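# Move the booklet's remaining card into the bin

## Task

Lift out the card that is still inside the card booklet, in the leaf on the left arm's side of the fold, and set it into the bin. Do not toss it or let it fall from higher than the bin's walls. At the end both cards must be inside the bin, and the booklet must still lie open and flat.

## Robot and tools

Robot: two arms, left_arm and right_arm. Each carries a five-finger hand: a left hand on left_arm and a right hand on right_arm. Base positions in the scene frame are left_arm (0, +0.268, +0.003) m and right_arm (-0.032, -0.258, 0) m, both nearly unrotated. A post stands behind the arms. Loose objects may sometimes be nudged by outside pushes.

Frames: the scene frame has its origin at table height between the arms, +x out over the table, +z up, and left_arm on the +y side. Printed hand positions and orientations are in each arm's own base frame. Offsets are along the current Hand target's own axes. The hand point sits 0.05 m in front of the palm and 0.15 m out from the wrist face. Its +z runs along the straight fingers and +y points out of the palm. On the right hand +x points away from the thumb; on the left hand +x points toward the thumb. Straight fingertips reach 0.06-0.07 m past the point, and the fingers lie about 0.06 m behind it along -y. A wrist bracket on the little-finger side can strike things.

Row layout: one row is 28 numbers in [-1, 1] covering both arms, even if only one moves. In order: left_arm dx, dy, dz, rx, ry, rz; left hand little, ring, middle, index, thumb_bend, thumb_turn, force_limit, speed; then the same 14 for right_arm. For pose numbers, 1.0 means 0.6 m or 180 degrees. rx, ry, rz form a single rotation vector. They are offsets from that arm's Hand target as it stands when the action or move begins, not absolute poses. Sending an offset twice moves the hand twice. All six pose numbers at 0 means no new pose request.

Hand numbers: for fingers and thumb_bend, +1 is straight/open and -1 is curled/closed. For thumb_turn, +1 puts the thumb beside the palm and -1 puts it opposite the fingers. These are target positions, not offsets. force_limit runs from about 0 N at -1 to 10 N at +1 (15 N for the thumb motors). speed scales from near zero at -1 to full at +0.48 and above. For a gentle grip, close at speed -0.94 or lower. Every row must list all eight hand numbers for both hands. To keep a hand unchanged, resend the last eight numbers actually executed for it. If none have been executed yet, use its hand_measured six, then hand_force_limit and hand_speed. A motor starts only when its target changes by at least 0.002. To squeeze harder, raise force_limit and also send a target more closed than hand_measured. With the thumb opposed, the hand grips objects about 0.035-0.065 m thick. A thin card is better pinched between thumb tip and index pad.

Tools:
- execute_actions(actions, cameras): actions is a list of actions. Each action is up to 15 rows, one per 1/30 s step; a short list holds its last row. Every row is counted from the pose at the start of that action. Images come back only if actions is empty or cameras are requested.
- move(target, speed, blend, blocking, cameras): target is one 28-number row or a list of up to 15 rows. Every row is an offset from the same starting Hand targets, not from the previous row. The hand point travels a straight path. speed is in m/s (0.002-4.3, default 0.25); turning speed is limited to twice that in rad/s. blend, in m, rounds corners; 0 stops at each target. All paths share a 10 s cap. The move does not avoid obstacles. Faster motion means harder contact and more lag. The move: line reports done, off_target, moving, held or fault, plus limits such as paced or held.
- wait(seconds, cameras): lets time pass without sending new commands.
- stop(cameras): brakes a running move.
- zoom_image(camera, region [x0,y0,x1,y1], at most 504 px each side): enlarges part of the newest image from cam_head_left, cam_head_right, cam_high, cam_left_wrist or cam_right_wrist (all 504x504).
- show_instructions: shows the reference pages.
- finished_scene: ends the scene for good.

Results give each arm's end_effector_position (m) and end_effector_quat_wxyz, Hand target, joint positions, velocities and torques. Each hand also reports hand_measured, hand_stopped_by (moving, target, force, stalled, fault), hand_load_n, hand_force_limit and hand_speed. A grip that drops its object shows up as hand_load_n falling to near 0. The hand often rests 1-5 cm short of the command, usually lower, without touching anything. The next execute_actions call, even with zero pose numbers, asks for the target again. If the hand still falls short, send the gap as an offset. Orientation commands are clipped to within 40 degrees of the current orientation per step.

Cautions: do not drop the card from above the bin's rim; lower it in, then release. Do not let anything leave the table. Avoid ramming the table, bin or post. Never let the two hands or arms collide. Avoid pressing the fingers too hard. Do not fold or shift the booklet out of its open, flat position. Long stretched holds heat the motors; an over-temperature fault drops the arm for 30-60 s. Joint limits: waist ±2.880, shoulder 0 to 3.142, elbow 0 to 3.019, wrist pitch -1.693 to 1.571, wrist yaw ±1.571, wrist roll ±2.094 rad.

Each tool is called after ">>>" by a JSON object that holds its "api" and its "payload", one argument or row to a line.

Reference images:

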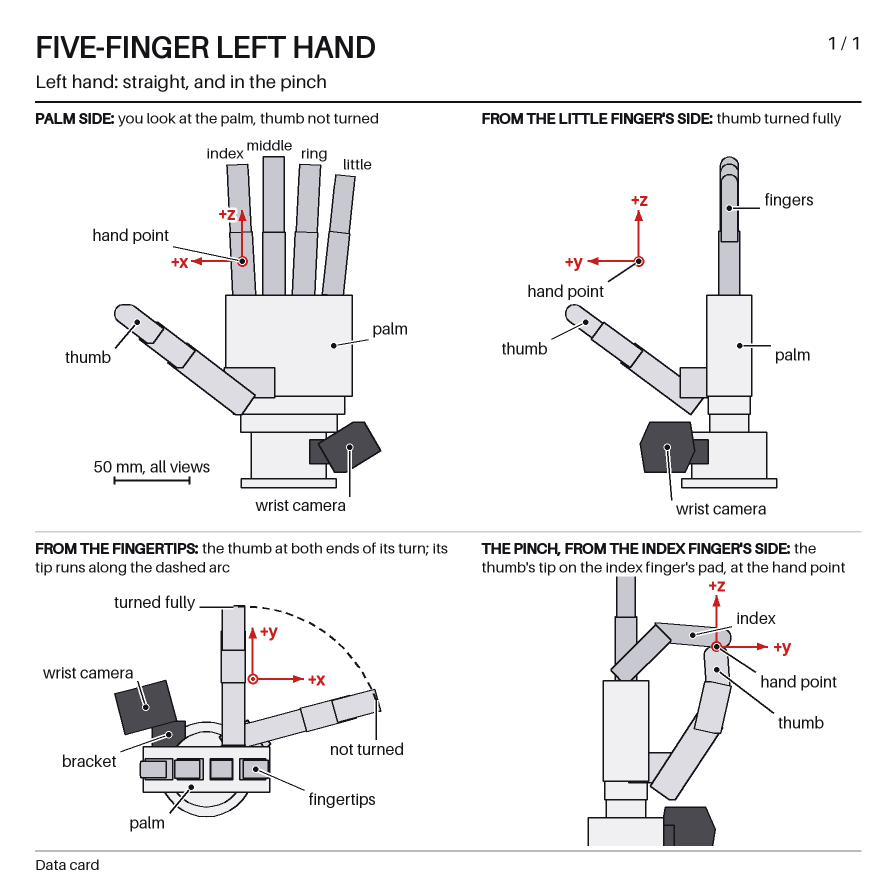

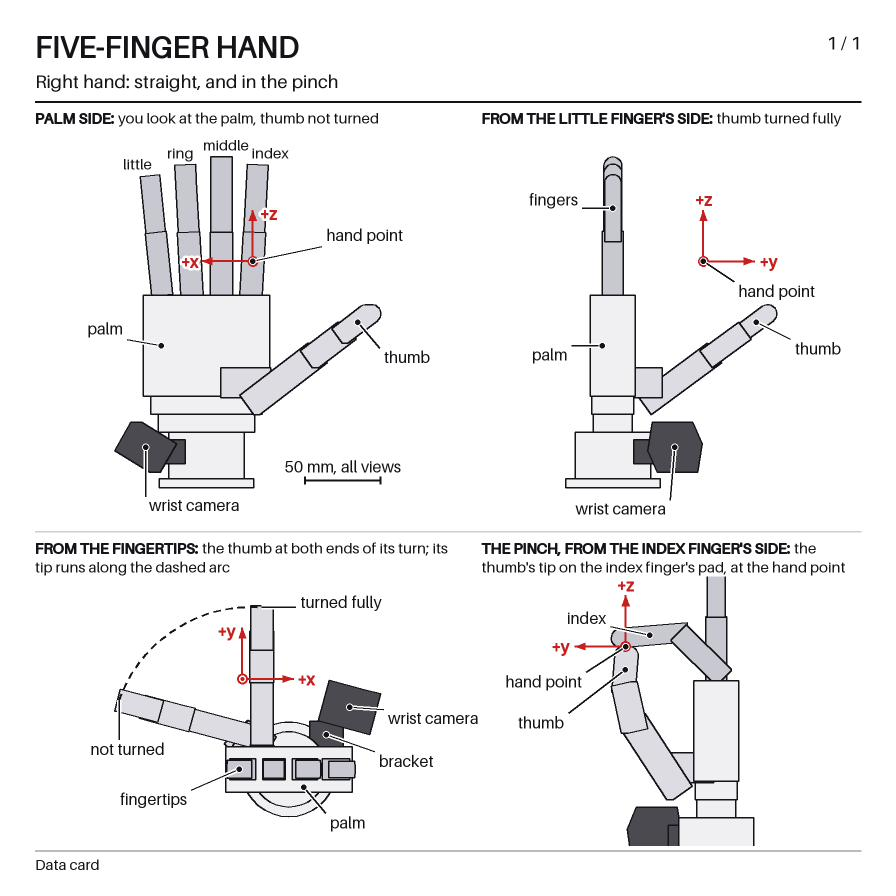

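## Session

>>> {"api": "execute_actions", "payload": {
  "actions": []
}}

Scene clock: 0.00 s.
left_arm: end_effector_position=(+0.2453, -0.0218, +0.1378) hand_measured=(+1.000, +1.000, +1.000, +1.000, +1.000, +1.000) hand_load_n=(+0.0, +0.0, +0.0, +0.0, +0.0, +0.0) hand_stopped_by=(target, target, target, target, target, target) hand_force_limit=0.00 hand_speed=-0.80 end_effector_quat_wxyz=(-0.019, -0.226, +0.972, +0.060) | right_arm: end_effector_position=(+0.6737, +0.3751, +0.3790) hand_measured=(+1.000, +1.000, +1.000, +1.000, +1.000, +1.000) hand_load_n=(+0.0, +0.0, +0.0, +0.0, +0.0, +0.0) hand_stopped_by=(target, target, target, target, target, target) hand_force_limit=0.00 hand_speed=-0.80 end_effector_quat_wxyz=(-0.463, +0.660, -0.561, +0.187)
Joint positions: left_arm=[-0.258 1.244 0.939 -1.355 -0.088 0.852] | right_arm=[0.438 1.842 2.046 -0.728 -0.038 0.298]
Joint velocities: within noise
Joint torques (N m): no reading
Heat: left arm: hottest wrist pitch 31 °C; right arm: hottest wrist pitch 29 °C.
Hand target: left_arm +0.2525, -0.0237, +0.1433; -0.010, -0.227, +0.972, +0.055 | right_arm +0.6764, +0.3764, +0.3928; -0.474, +0.655, -0.556, +0.192

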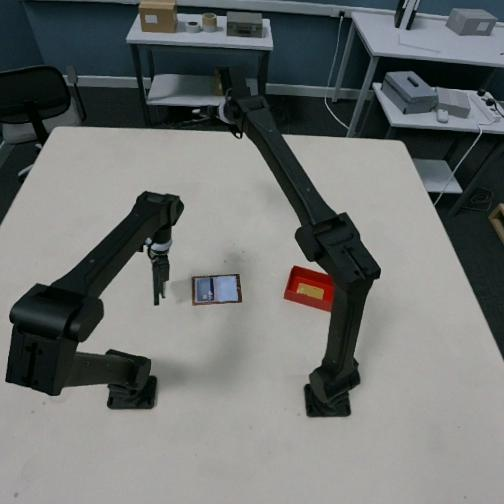

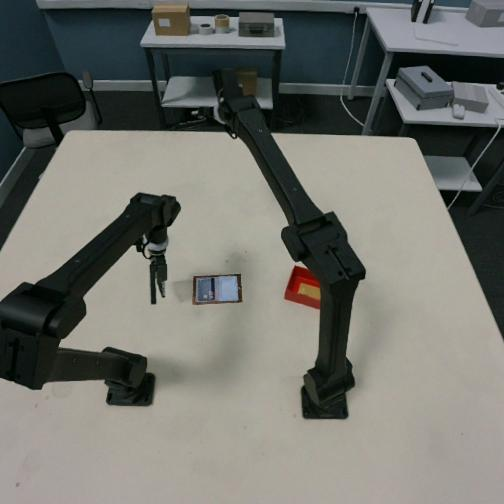

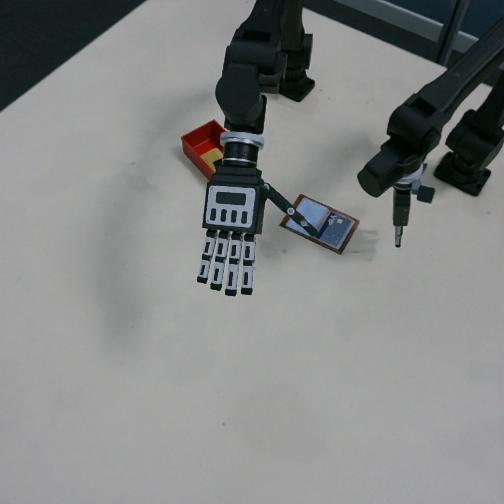

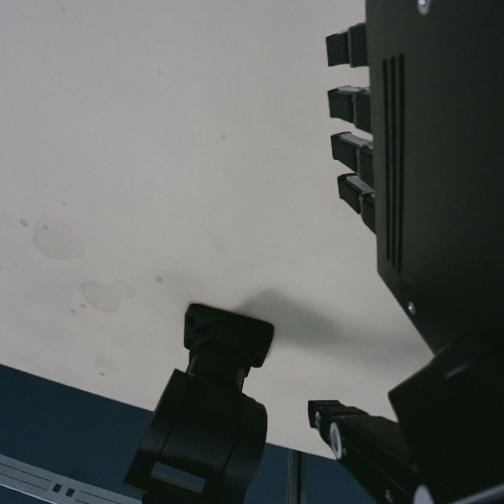

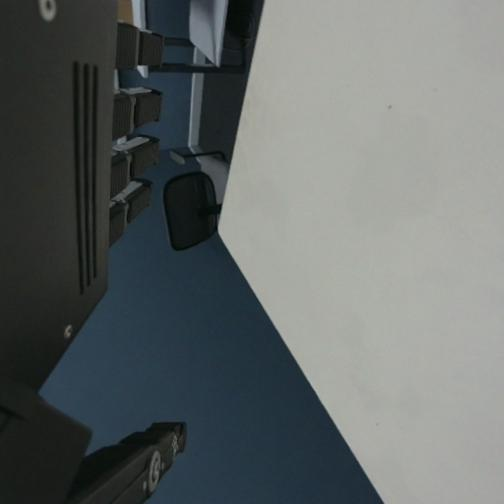

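>>> {"api": "zoom_image", "payload": {
  "camera": "cam_head_left",
  "region": [170, 240, 350, 340]
}}

>>> {"api": "zoom_image", "payload": {
  "camera": "cam_head_right",
  "region": [170, 240, 350, 340]
}}

>>> {"api": "zoom_image", "payload": {
  "camera": "cam_high",
  "region": [170, 100, 390, 270]
}}

Scaled by 2.800.

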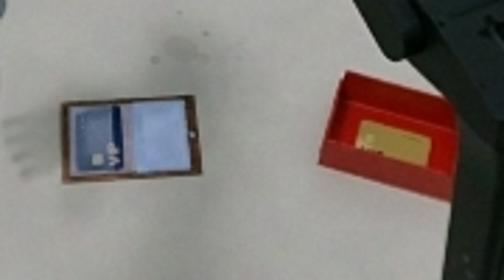

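Scaled by 2.800.

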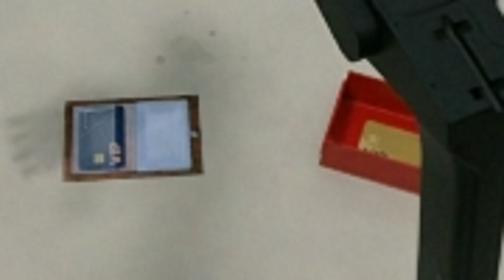

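Scaled by 2.291.

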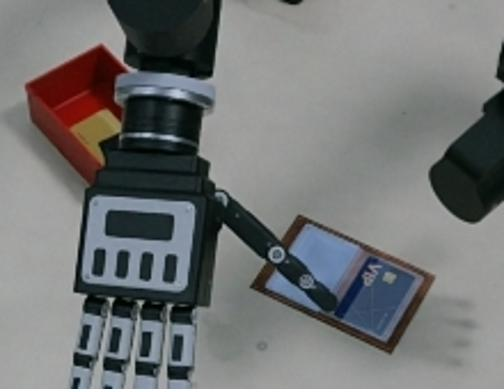

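>>> {"api": "move", "payload": {
  "target": [
    [0,0,0,0,0,0,1,1,1,1,1,1,0,-0.8,0.597,0.372,-0.673,-0.315,0.133,0.047,1,1,1,1,1,1,0,-0.8]
  ],
  "cameras": ["all"]
}}

Scene clock: 5.17 s.
left_arm: end_effector_position=(+0.2453, -0.0218, +0.1378) hand_measured=(+1.000, +1.000, +1.000, +1.000, +1.000, +1.000) hand_load_n=(+0.0, +0.0, +0.0, +0.0, +0.0, +0.0) hand_stopped_by=(target, target, target, target, target, target) hand_force_limit=0.00 hand_speed=-0.80 end_effector_quat_wxyz=(-0.019, -0.226, +0.972, +0.060) | right_arm: end_effector_position=(+0.3566, -0.0966, +0.2950) hand_measured=(+1.000, +1.000, +1.000, +1.000, +1.000, +1.000) hand_load_n=(-0.5, +0.0, +0.0, +0.0, +0.0, +0.0) hand_stopped_by=(target, target, target, target, target, target) hand_force_limit=0.00 hand_speed=-0.80 end_effector_quat_wxyz=(-0.004, +0.704, -0.710, +0.002)
Joint positions: left_arm=[-0.258 1.244 0.939 -1.355 -0.088 0.852] | right_arm=[-0.299 1.48 1.611 -1.694 -0.005 -0.291]
Joint torques (N m): left_arm=[0.79 -6.36 9.46 0.68 -0.14 -0.04] | right_arm=[-0.79 -9 6.87 0.16 0.2 -0.05]
Heat: left arm: hottest wrist pitch 31 °C; right arm: hottest elbow 29 °C.
Hand target: left_arm +0.2525, -0.0237, +0.1433; -0.010, -0.227, +0.972, +0.055 | right_arm +0.3499, -0.0989, +0.3003; +0.000, +0.707, -0.707, -0.001
Off the commanded pose: left_arm 0.009 m, 1 deg | right_arm 0.009 m, 1 deg.
joint sent to its limit (right arm) — joint 4 (wrist pitch), lower limit. The joint targets still meet the commanded pose.
move: done

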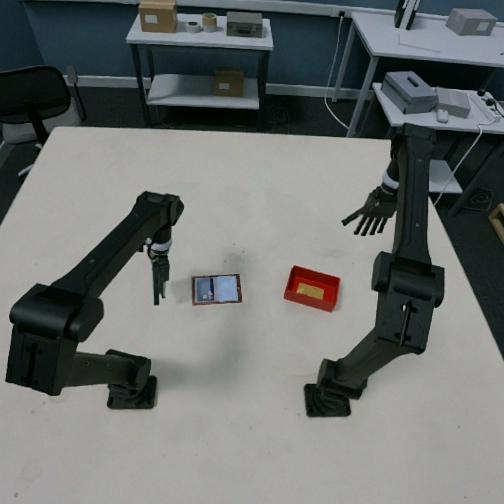

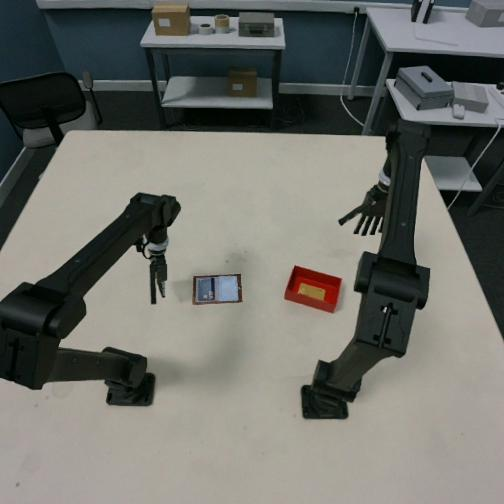

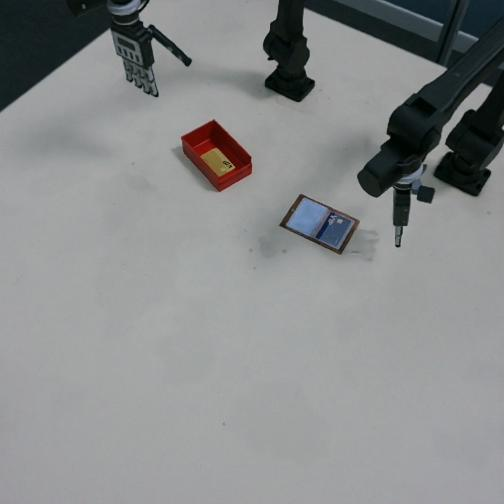

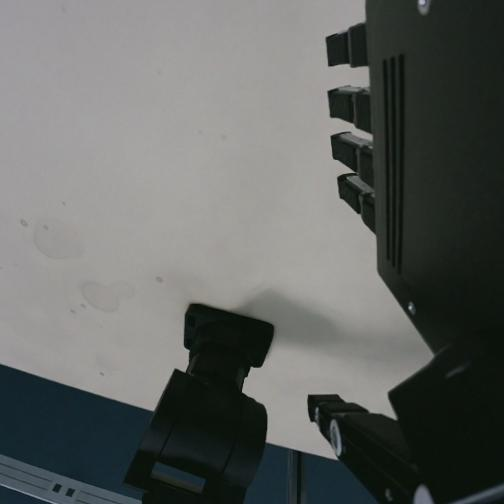

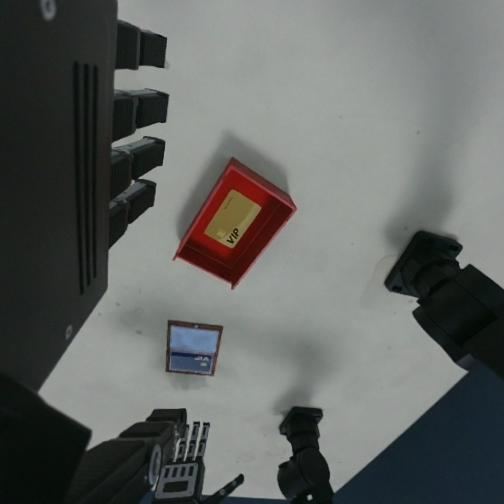

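>>> {"api": "zoom_image", "payload": {
  "camera": "cam_right_wrist",
  "region": [150, 300, 250, 400]
}}

>>> {"api": "zoom_image", "payload": {
  "camera": "cam_high",
  "region": [260, 170, 380, 290]
}}

>>> {"api": "zoom_image", "payload": {
  "camera": "cam_head_left",
  "region": [180, 260, 260, 320]
}}

>>> {"api": "move", "payload": {
  "target": [
    [0.057,-0.262,-0.343,0.031,0.021,-0.354,1,1,1,1,1,1,0,-0.8,0,0,0,0,0,0,1,1,1,1,1,1,0,-0.8]
  ],
  "cameras": ["all"]
}}

Scaled by 5.040.

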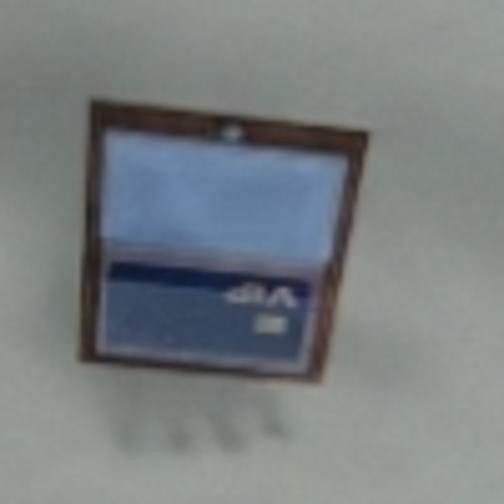

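Scaled by 4.200.

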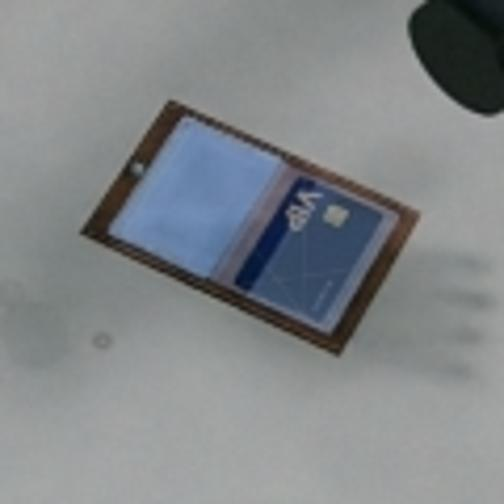

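Scaled by 6.300.

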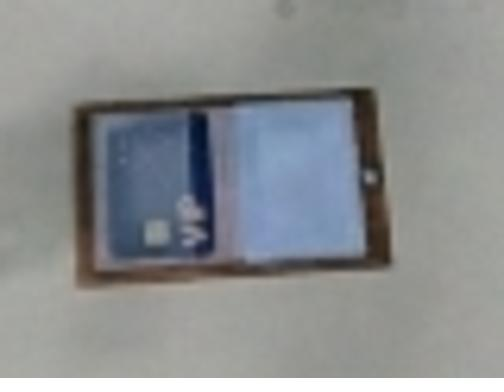

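Scene clock: 8.57 s.
left_arm: end_effector_position=(+0.2967, -0.1930, +0.3097) hand_measured=(+1.000, +1.000, +1.000, +1.000, +1.000, +1.000) hand_load_n=(+0.0, +0.0, +0.5, +0.0, +0.0, +0.0) hand_stopped_by=(target, target, target, target, target, target) hand_force_limit=0.00 hand_speed=-0.80 end_effector_quat_wxyz=(-0.004, +0.706, -0.708, +0.032) | right_arm: end_effector_position=(+0.3566, -0.0967, +0.2950) hand_measured=(+1.000, +1.000, +1.000, +1.000, +1.000, +1.000) hand_load_n=(-0.5, +0.0, +0.0, +0.0, +0.0, +0.0) hand_stopped_by=(target, target, target, target, target, target) hand_force_limit=0.00 hand_speed=-0.80 end_effector_quat_wxyz=(-0.004, +0.704, -0.710, +0.002)
Joint positions: left_arm=[-0.418 1.334 1.503 -1.678 0.016 -0.415] | right_arm=[-0.299 1.48 1.611 -1.694 -0.005 -0.291]
Joint torques (N m): left_arm=[-0.15 -9.05 11.96 0.69 -0.02 -0.22] | right_arm=[-0.79 -8.94 6.87 0.17 0.2 -0.06]
Heat: left arm: hottest wrist pitch 31 °C; right arm: hottest elbow 29 °C.
Hand target: left_arm +0.3002, -0.1998, +0.3301; -0.001, +0.708, -0.707, +0.000 | right_arm +0.3499, -0.0989, +0.3003; +0.000, +0.707, -0.707, -0.001
Off the commanded pose: left_arm 0.022 m, 4 deg | right_arm 0.009 m, 1 deg.
joint sent to its limit (left arm) — joint 4 (wrist pitch), lower limit. The joint targets are off in orientation, not in position.
joint sent to its limit (right arm) — joint 4 (wrist pitch), lower limit. The joint targets still meet the commanded pose.
move: off_target (left_arm)

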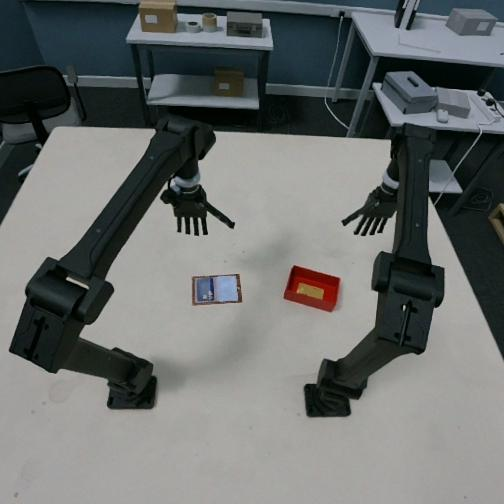

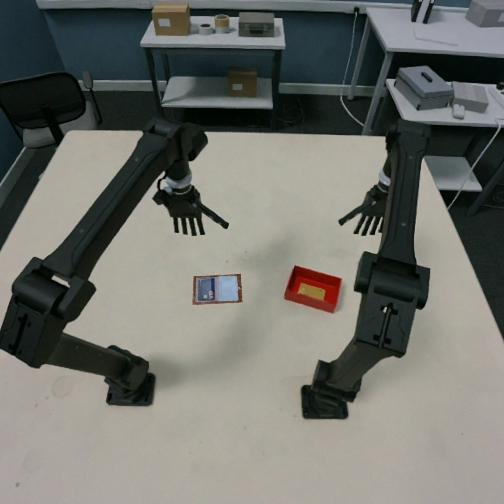

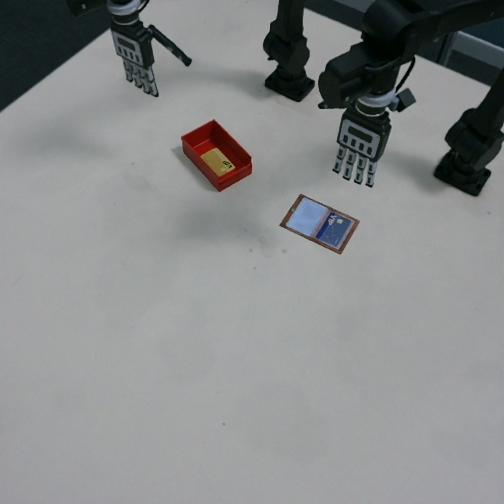

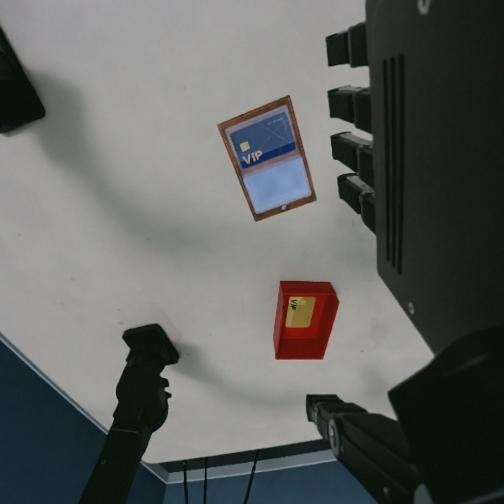

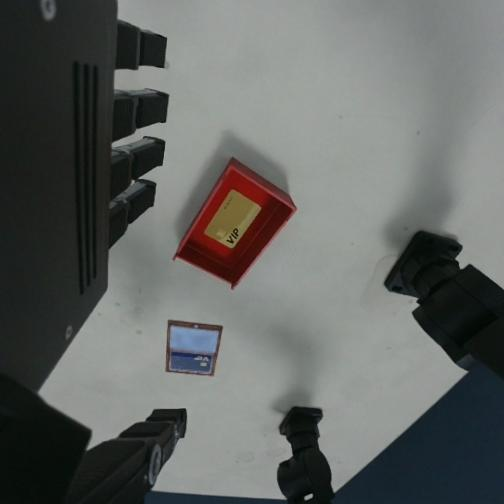

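>>> {"api": "zoom_image", "payload": {
  "camera": "cam_left_wrist",
  "region": [210, 90, 330, 230]
}}

Scaled by 3.600.

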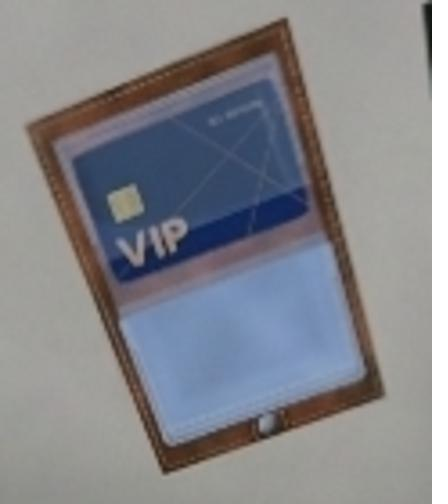

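>>> {"api": "zoom_image", "payload": {
  "camera": "cam_left_wrist",
  "region": [260, 270, 350, 370]
}}

>>> {"api": "zoom_image", "payload": {
  "camera": "cam_right_wrist",
  "region": [160, 150, 310, 300]
}}

>>> {"api": "zoom_image", "payload": {
  "camera": "cam_high",
  "region": [270, 180, 370, 260]
}}

Scaled by 5.040.

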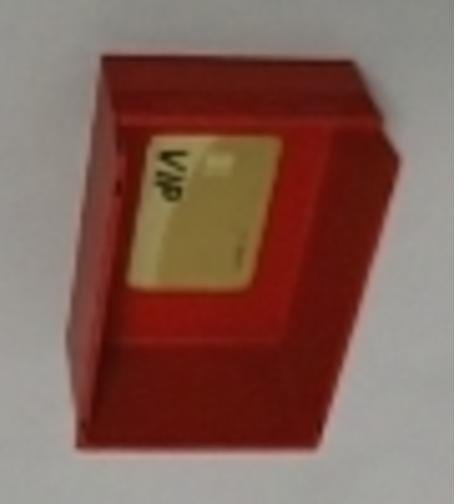

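Scaled by 3.360.

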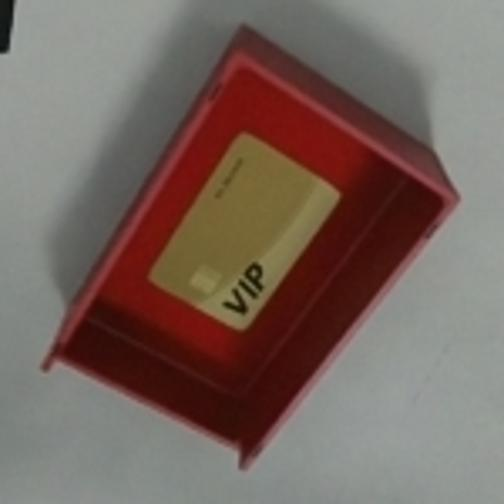

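Scaled by 5.040.

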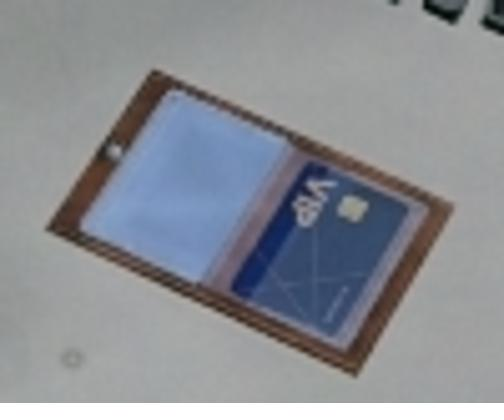

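>>> {"api": "move", "payload": {
  "target": [
    [-0.053,-0.058,0.30,0,0,0,1,1,1,1,1,1,0,-0.8,0,0,0,0,0,0,1,1,1,1,1,1,0,-0.8]
  ],
  "cameras": ["all"]
}}

Scene clock: 11.53 s.
left_arm: end_effector_position=(+0.3304, -0.1712, +0.1513) hand_measured=(+1.000, +1.000, +1.000, +1.000, +1.000, +1.000) hand_load_n=(+0.0, +0.5, +0.0, +0.0, +0.0, +0.0) hand_stopped_by=(target, target, target, target, target, target) hand_force_limit=0.00 hand_speed=-0.80 end_effector_quat_wxyz=(+0.001, +0.710, -0.704, -0.002) | right_arm: end_effector_position=(+0.3566, -0.0967, +0.2950) hand_measured=(+1.000, +1.000, +1.000, +1.000, +1.000, +1.000) hand_load_n=(+0.0, +0.0, +0.0, +0.0, +0.0, +0.0) hand_stopped_by=(target, target, target, target, target, target) hand_force_limit=0.00 hand_speed=-0.80 end_effector_quat_wxyz=(-0.004, +0.704, -0.710, +0.002)
Joint positions: left_arm=[-0.343 1.457 1.205 -1.324 0 -0.351] | right_arm=[-0.299 1.48 1.611 -1.694 -0.005 -0.291]
Joint torques (N m): left_arm=[1.67 -9.29 8.55 1.24 -0.09 0.13] | right_arm=[-0.79 -8.94 6.86 0.17 0.2 -0.05]
Heat: left arm: hottest wrist pitch 31 °C; right arm: hottest elbow 30 °C.
Hand target: left_arm +0.3352, -0.1679, +0.1502; -0.001, +0.708, -0.707, +0.000 | right_arm +0.3499, -0.0989, +0.3003; +0.000, +0.707, -0.707, -0.001
Off the commanded pose: left_arm 0.006 m, 0 deg | right_arm 0.009 m, 1 deg.
joint sent to its limit (right arm) — joint 4 (wrist pitch), lower limit. The joint targets still meet the commanded pose.
move: done

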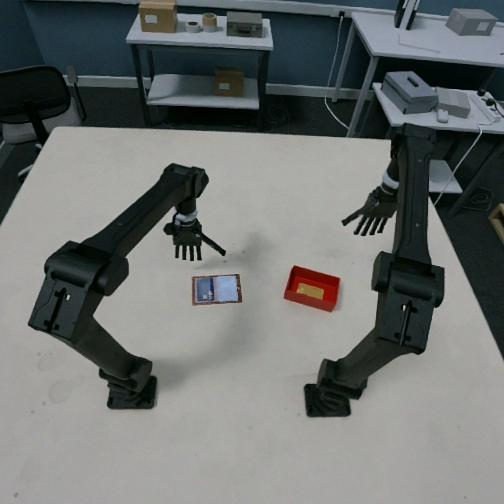

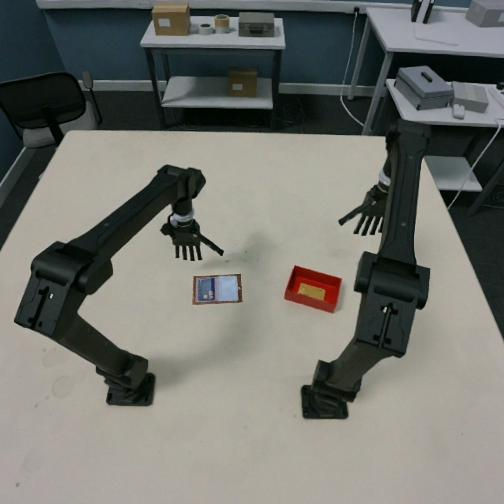

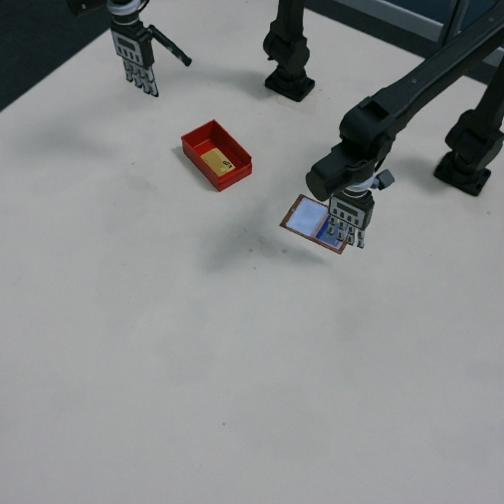

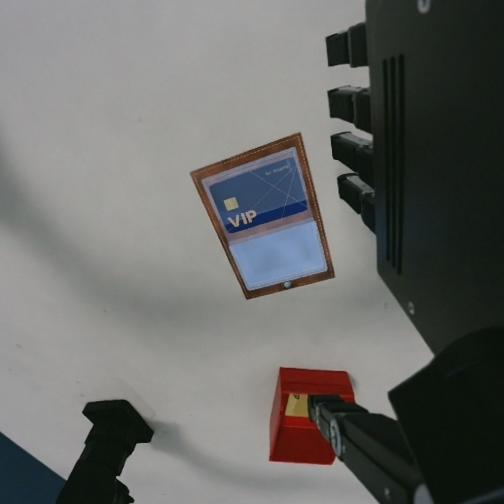

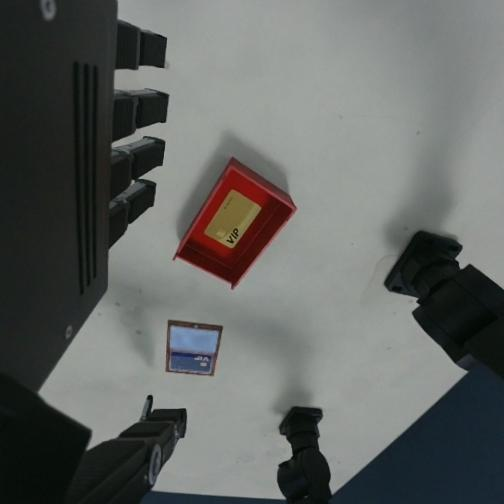

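>>> {"api": "zoom_image", "payload": {
  "camera": "cam_left_wrist",
  "region": [180, 125, 340, 305]
}}

>>> {"api": "zoom_image", "payload": {
  "camera": "cam_left_wrist",
  "region": [200, 140, 320, 240]
}}

Scaled by 2.800.

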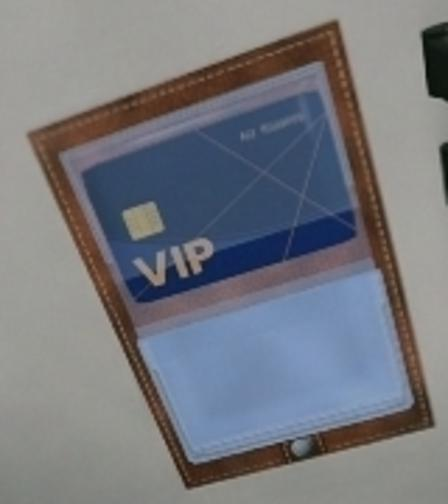

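Scaled by 4.200.

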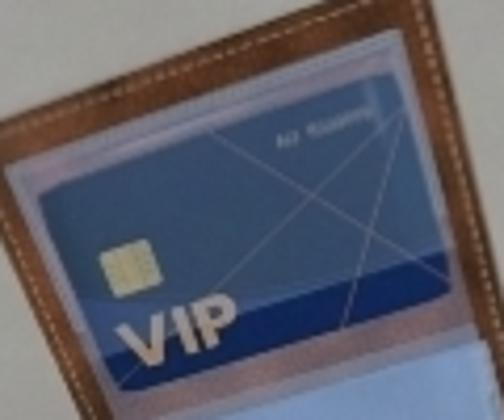

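>>> {"api": "move", "payload": {
  "target": [
    [-0.167,0,0.02,0,0.333,0,1,1,1,1,1,1,0,-0.8,0,0,0,0,0,0,1,1,1,1,1,1,0,-0.8]
  ],
  "cameras": ["cam_left_wrist","cam_high","cam_head_left"]
}}

Scene clock: 15.83 s.
left_arm: end_effector_position=(+0.3257, -0.0727, +0.1370) hand_measured=(+1.000, +1.000, +1.000, +1.000, +1.000, +1.000) hand_load_n=(+0.0, +0.5, +0.0, +0.0, +0.0, +0.0) hand_stopped_by=(target, target, target, target, target, target) hand_force_limit=0.00 hand_speed=-0.80 end_effector_quat_wxyz=(+0.358, +0.617, -0.609, +0.348) | right_arm: end_effector_position=(+0.3566, -0.0967, +0.2950) hand_measured=(+1.000, +1.000, +1.000, +1.000, +1.000, +1.000) hand_load_n=(+0.0, +0.0, +0.0, +0.0, +0.0, +0.0) hand_stopped_by=(target, target, target, target, target, target) hand_force_limit=0.00 hand_speed=-0.80 end_effector_quat_wxyz=(-0.004, +0.704, -0.710, +0.002)
Joint positions: left_arm=[0.28 1.672 1.035 -1.388 0.977 0.513] | right_arm=[-0.299 1.48 1.611 -1.694 -0.005 -0.291]
Joint torques (N m): left_arm=[1.38 -9.29 8.32 -0.17 0.67 0.11] | right_arm=[-0.85 -8.94 6.87 0.17 0.2 -0.06]
Heat: left arm: hottest wrist pitch 31 °C; right arm: hottest elbow 30 °C.
Hand target: left_arm +0.3350, -0.0677, +0.1382; +0.353, +0.613, -0.612, +0.353 | right_arm +0.3499, -0.0989, +0.3003; +0.000, +0.707, -0.707, -0.001
Off the commanded pose: left_arm 0.011 m, 1 deg | right_arm 0.009 m, 1 deg.
joint sent to its limit (right arm) — joint 4 (wrist pitch), lower limit. The joint targets still meet the commanded pose.
move: off_target (left_arm)
Images, in order (width x height): cam_head_left 504x504, cam_high 504x504, cam_left_wrist 504x504.

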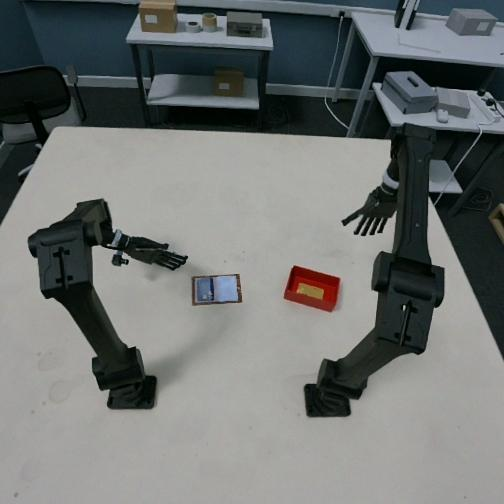

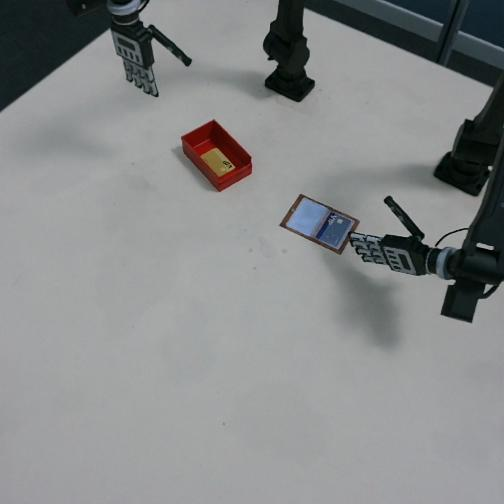

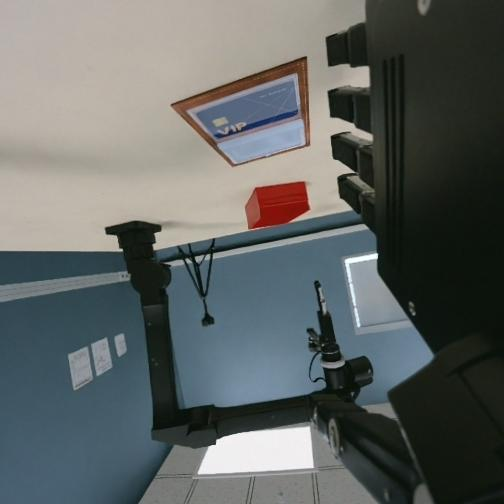

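>>> {"api": "zoom_image", "payload": {
  "camera": "cam_left_wrist",
  "region": [160, 40, 330, 240]
}}

>>> {"api": "zoom_image", "payload": {
  "camera": "cam_left_wrist",
  "region": [165, 50, 245, 130]
}}

>>> {"api": "zoom_image", "payload": {
  "camera": "cam_left_wrist",
  "region": [240, 50, 320, 130]
}}

Scaled by 2.520.

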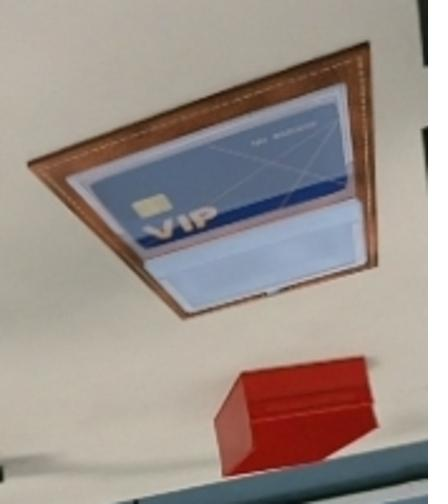

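Scaled by 6.300.

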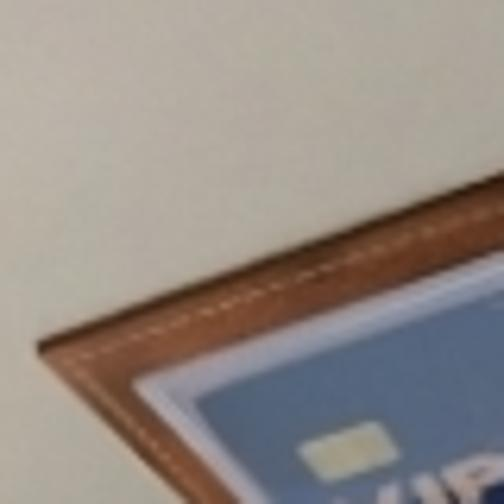

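Scaled by 6.300.

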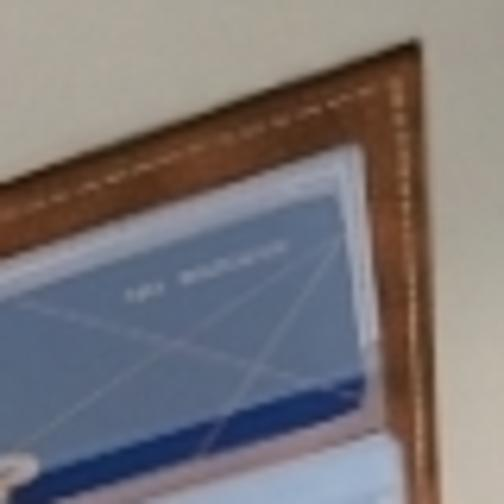

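>>> {"api": "zoom_image", "payload": {
  "camera": "cam_high",
  "region": [170, 105, 270, 205]
}}

>>> {"api": "zoom_image", "payload": {
  "camera": "cam_head_left",
  "region": [275, 255, 355, 320]
}}

>>> {"api": "zoom_image", "payload": {
  "camera": "cam_left_wrist",
  "region": [230, 160, 330, 240]
}}

Scaled by 5.040.

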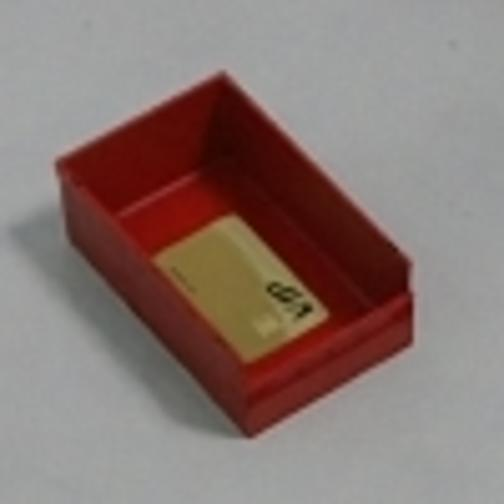

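Scaled by 6.300.

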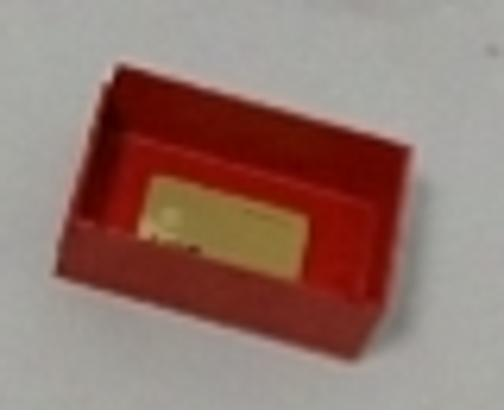

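Scaled by 5.040.

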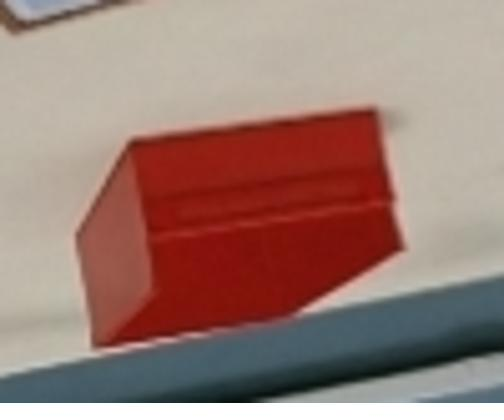

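>>> {"api": "move", "payload": {
  "target": [
    [0.0855,0.1033,0.2413,0,-0.333,0,0.4,0.4,0.4,1,1,1,0,-0.3,0,0,0,0,0,0,1,1,1,1,1,1,0,-0.8]
  ],
  "cameras": ["all"]
}}

Scene clock: 22.73 s.
left_arm: end_effector_position=(+0.2597, -0.2082, +0.1003) hand_measured=(+0.400, +0.400, +0.400, +1.000, +1.000, +1.000) hand_load_n=(+0.0, +0.0, +0.0, +0.0, +0.0, +0.0) hand_stopped_by=(target, target, target, target, target, target) hand_force_limit=0.00 hand_speed=-0.30 end_effector_quat_wxyz=(+0.004, +0.704, -0.710, -0.011) | right_arm: end_effector_position=(+0.3566, -0.0967, +0.2950) hand_measured=(+1.000, +1.000, +1.000, +1.000, +1.000, +1.000) hand_load_n=(+0.0, +0.0, +0.0, +0.0, +0.0, +0.0) hand_stopped_by=(target, target, target, target, target, target) hand_force_limit=0.00 hand_speed=-0.80 end_effector_quat_wxyz=(-0.004, +0.704, -0.710, +0.002)
Joint positions: left_arm=[-0.505 1.389 0.992 -1.196 0.002 -0.497] | right_arm=[-0.299 1.48 1.611 -1.694 -0.005 -0.291]
Joint torques (N m): left_arm=[0.26 -7.18 11.14 0.53 -0.1 -0.23] | right_arm=[-0.79 -9 6.87 0.16 0.2 -0.05]
Heat: left arm: hottest wrist pitch 31 °C; right arm: hottest elbow 31 °C.
Hand target: left_arm +0.2731, -0.2187, +0.1099; -0.001, +0.707, -0.707, +0.000 | right_arm +0.3499, -0.0989, +0.3003; +0.000, +0.707, -0.707, -0.001
Off the commanded pose: left_arm 0.020 m, 1 deg | right_arm 0.009 m, 1 deg.
joint sent to its limit (right arm) — joint 4 (wrist pitch), lower limit. The joint targets still meet the commanded pose.
move: off_target (left_arm)

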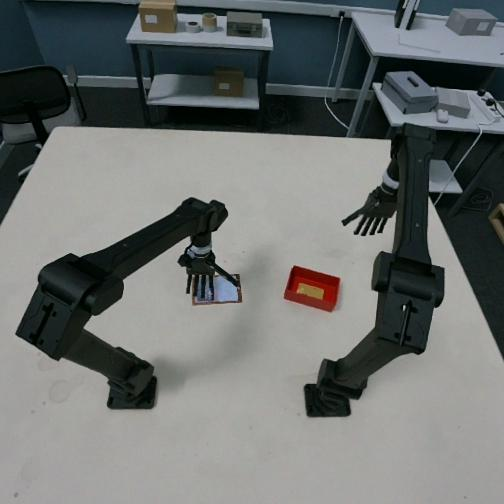

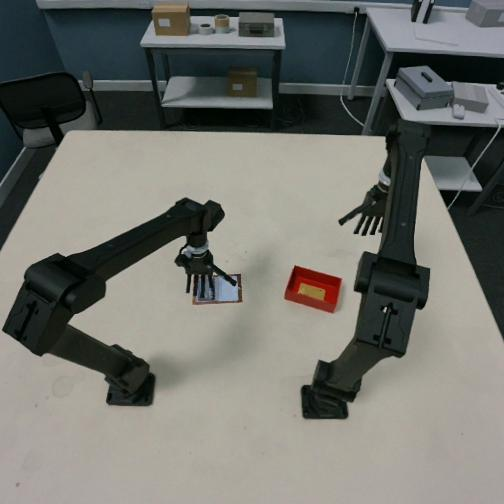

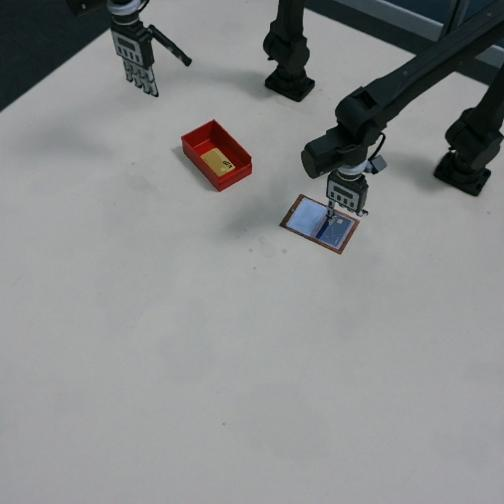

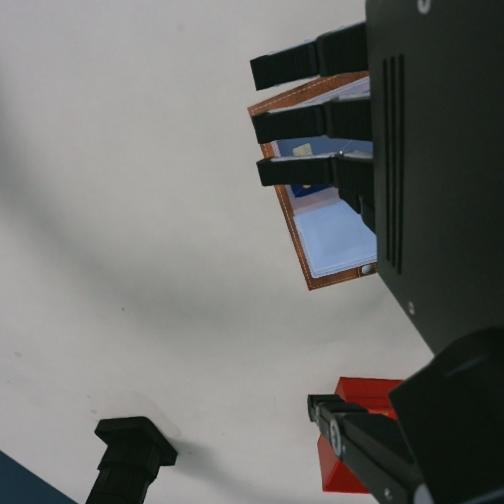

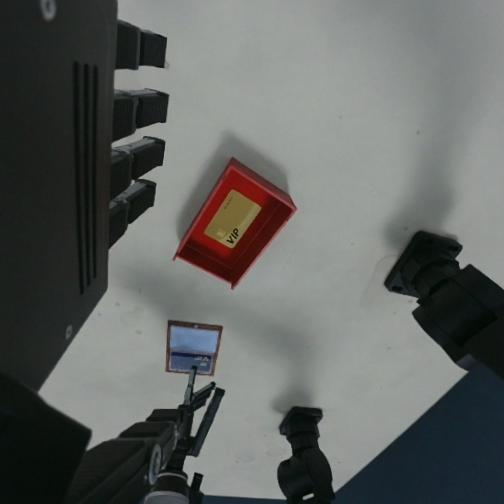

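>>> {"api": "zoom_image", "payload": {
  "camera": "cam_left_wrist",
  "region": [240, 50, 400, 300]
}}

>>> {"api": "zoom_image", "payload": {
  "camera": "cam_high",
  "region": [280, 150, 400, 270]
}}

>>> {"api": "zoom_image", "payload": {
  "camera": "cam_head_left",
  "region": [160, 230, 280, 320]
}}

Scaled by 2.016.

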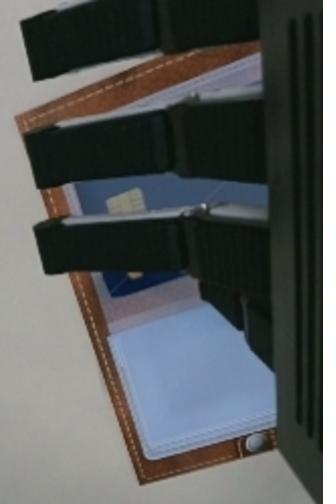

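Scaled by 4.200.

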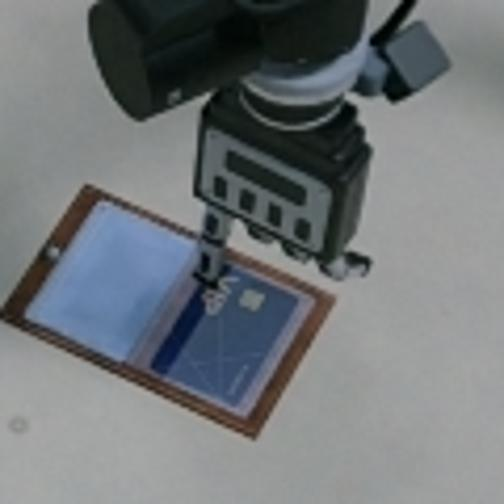

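Scaled by 4.200.

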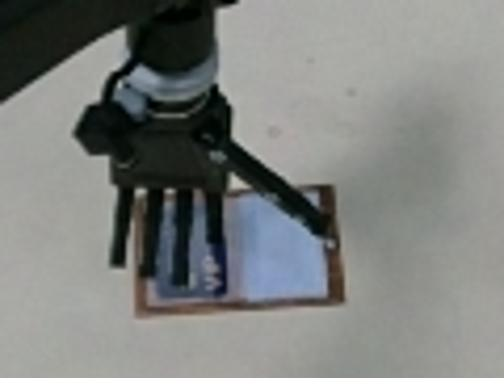

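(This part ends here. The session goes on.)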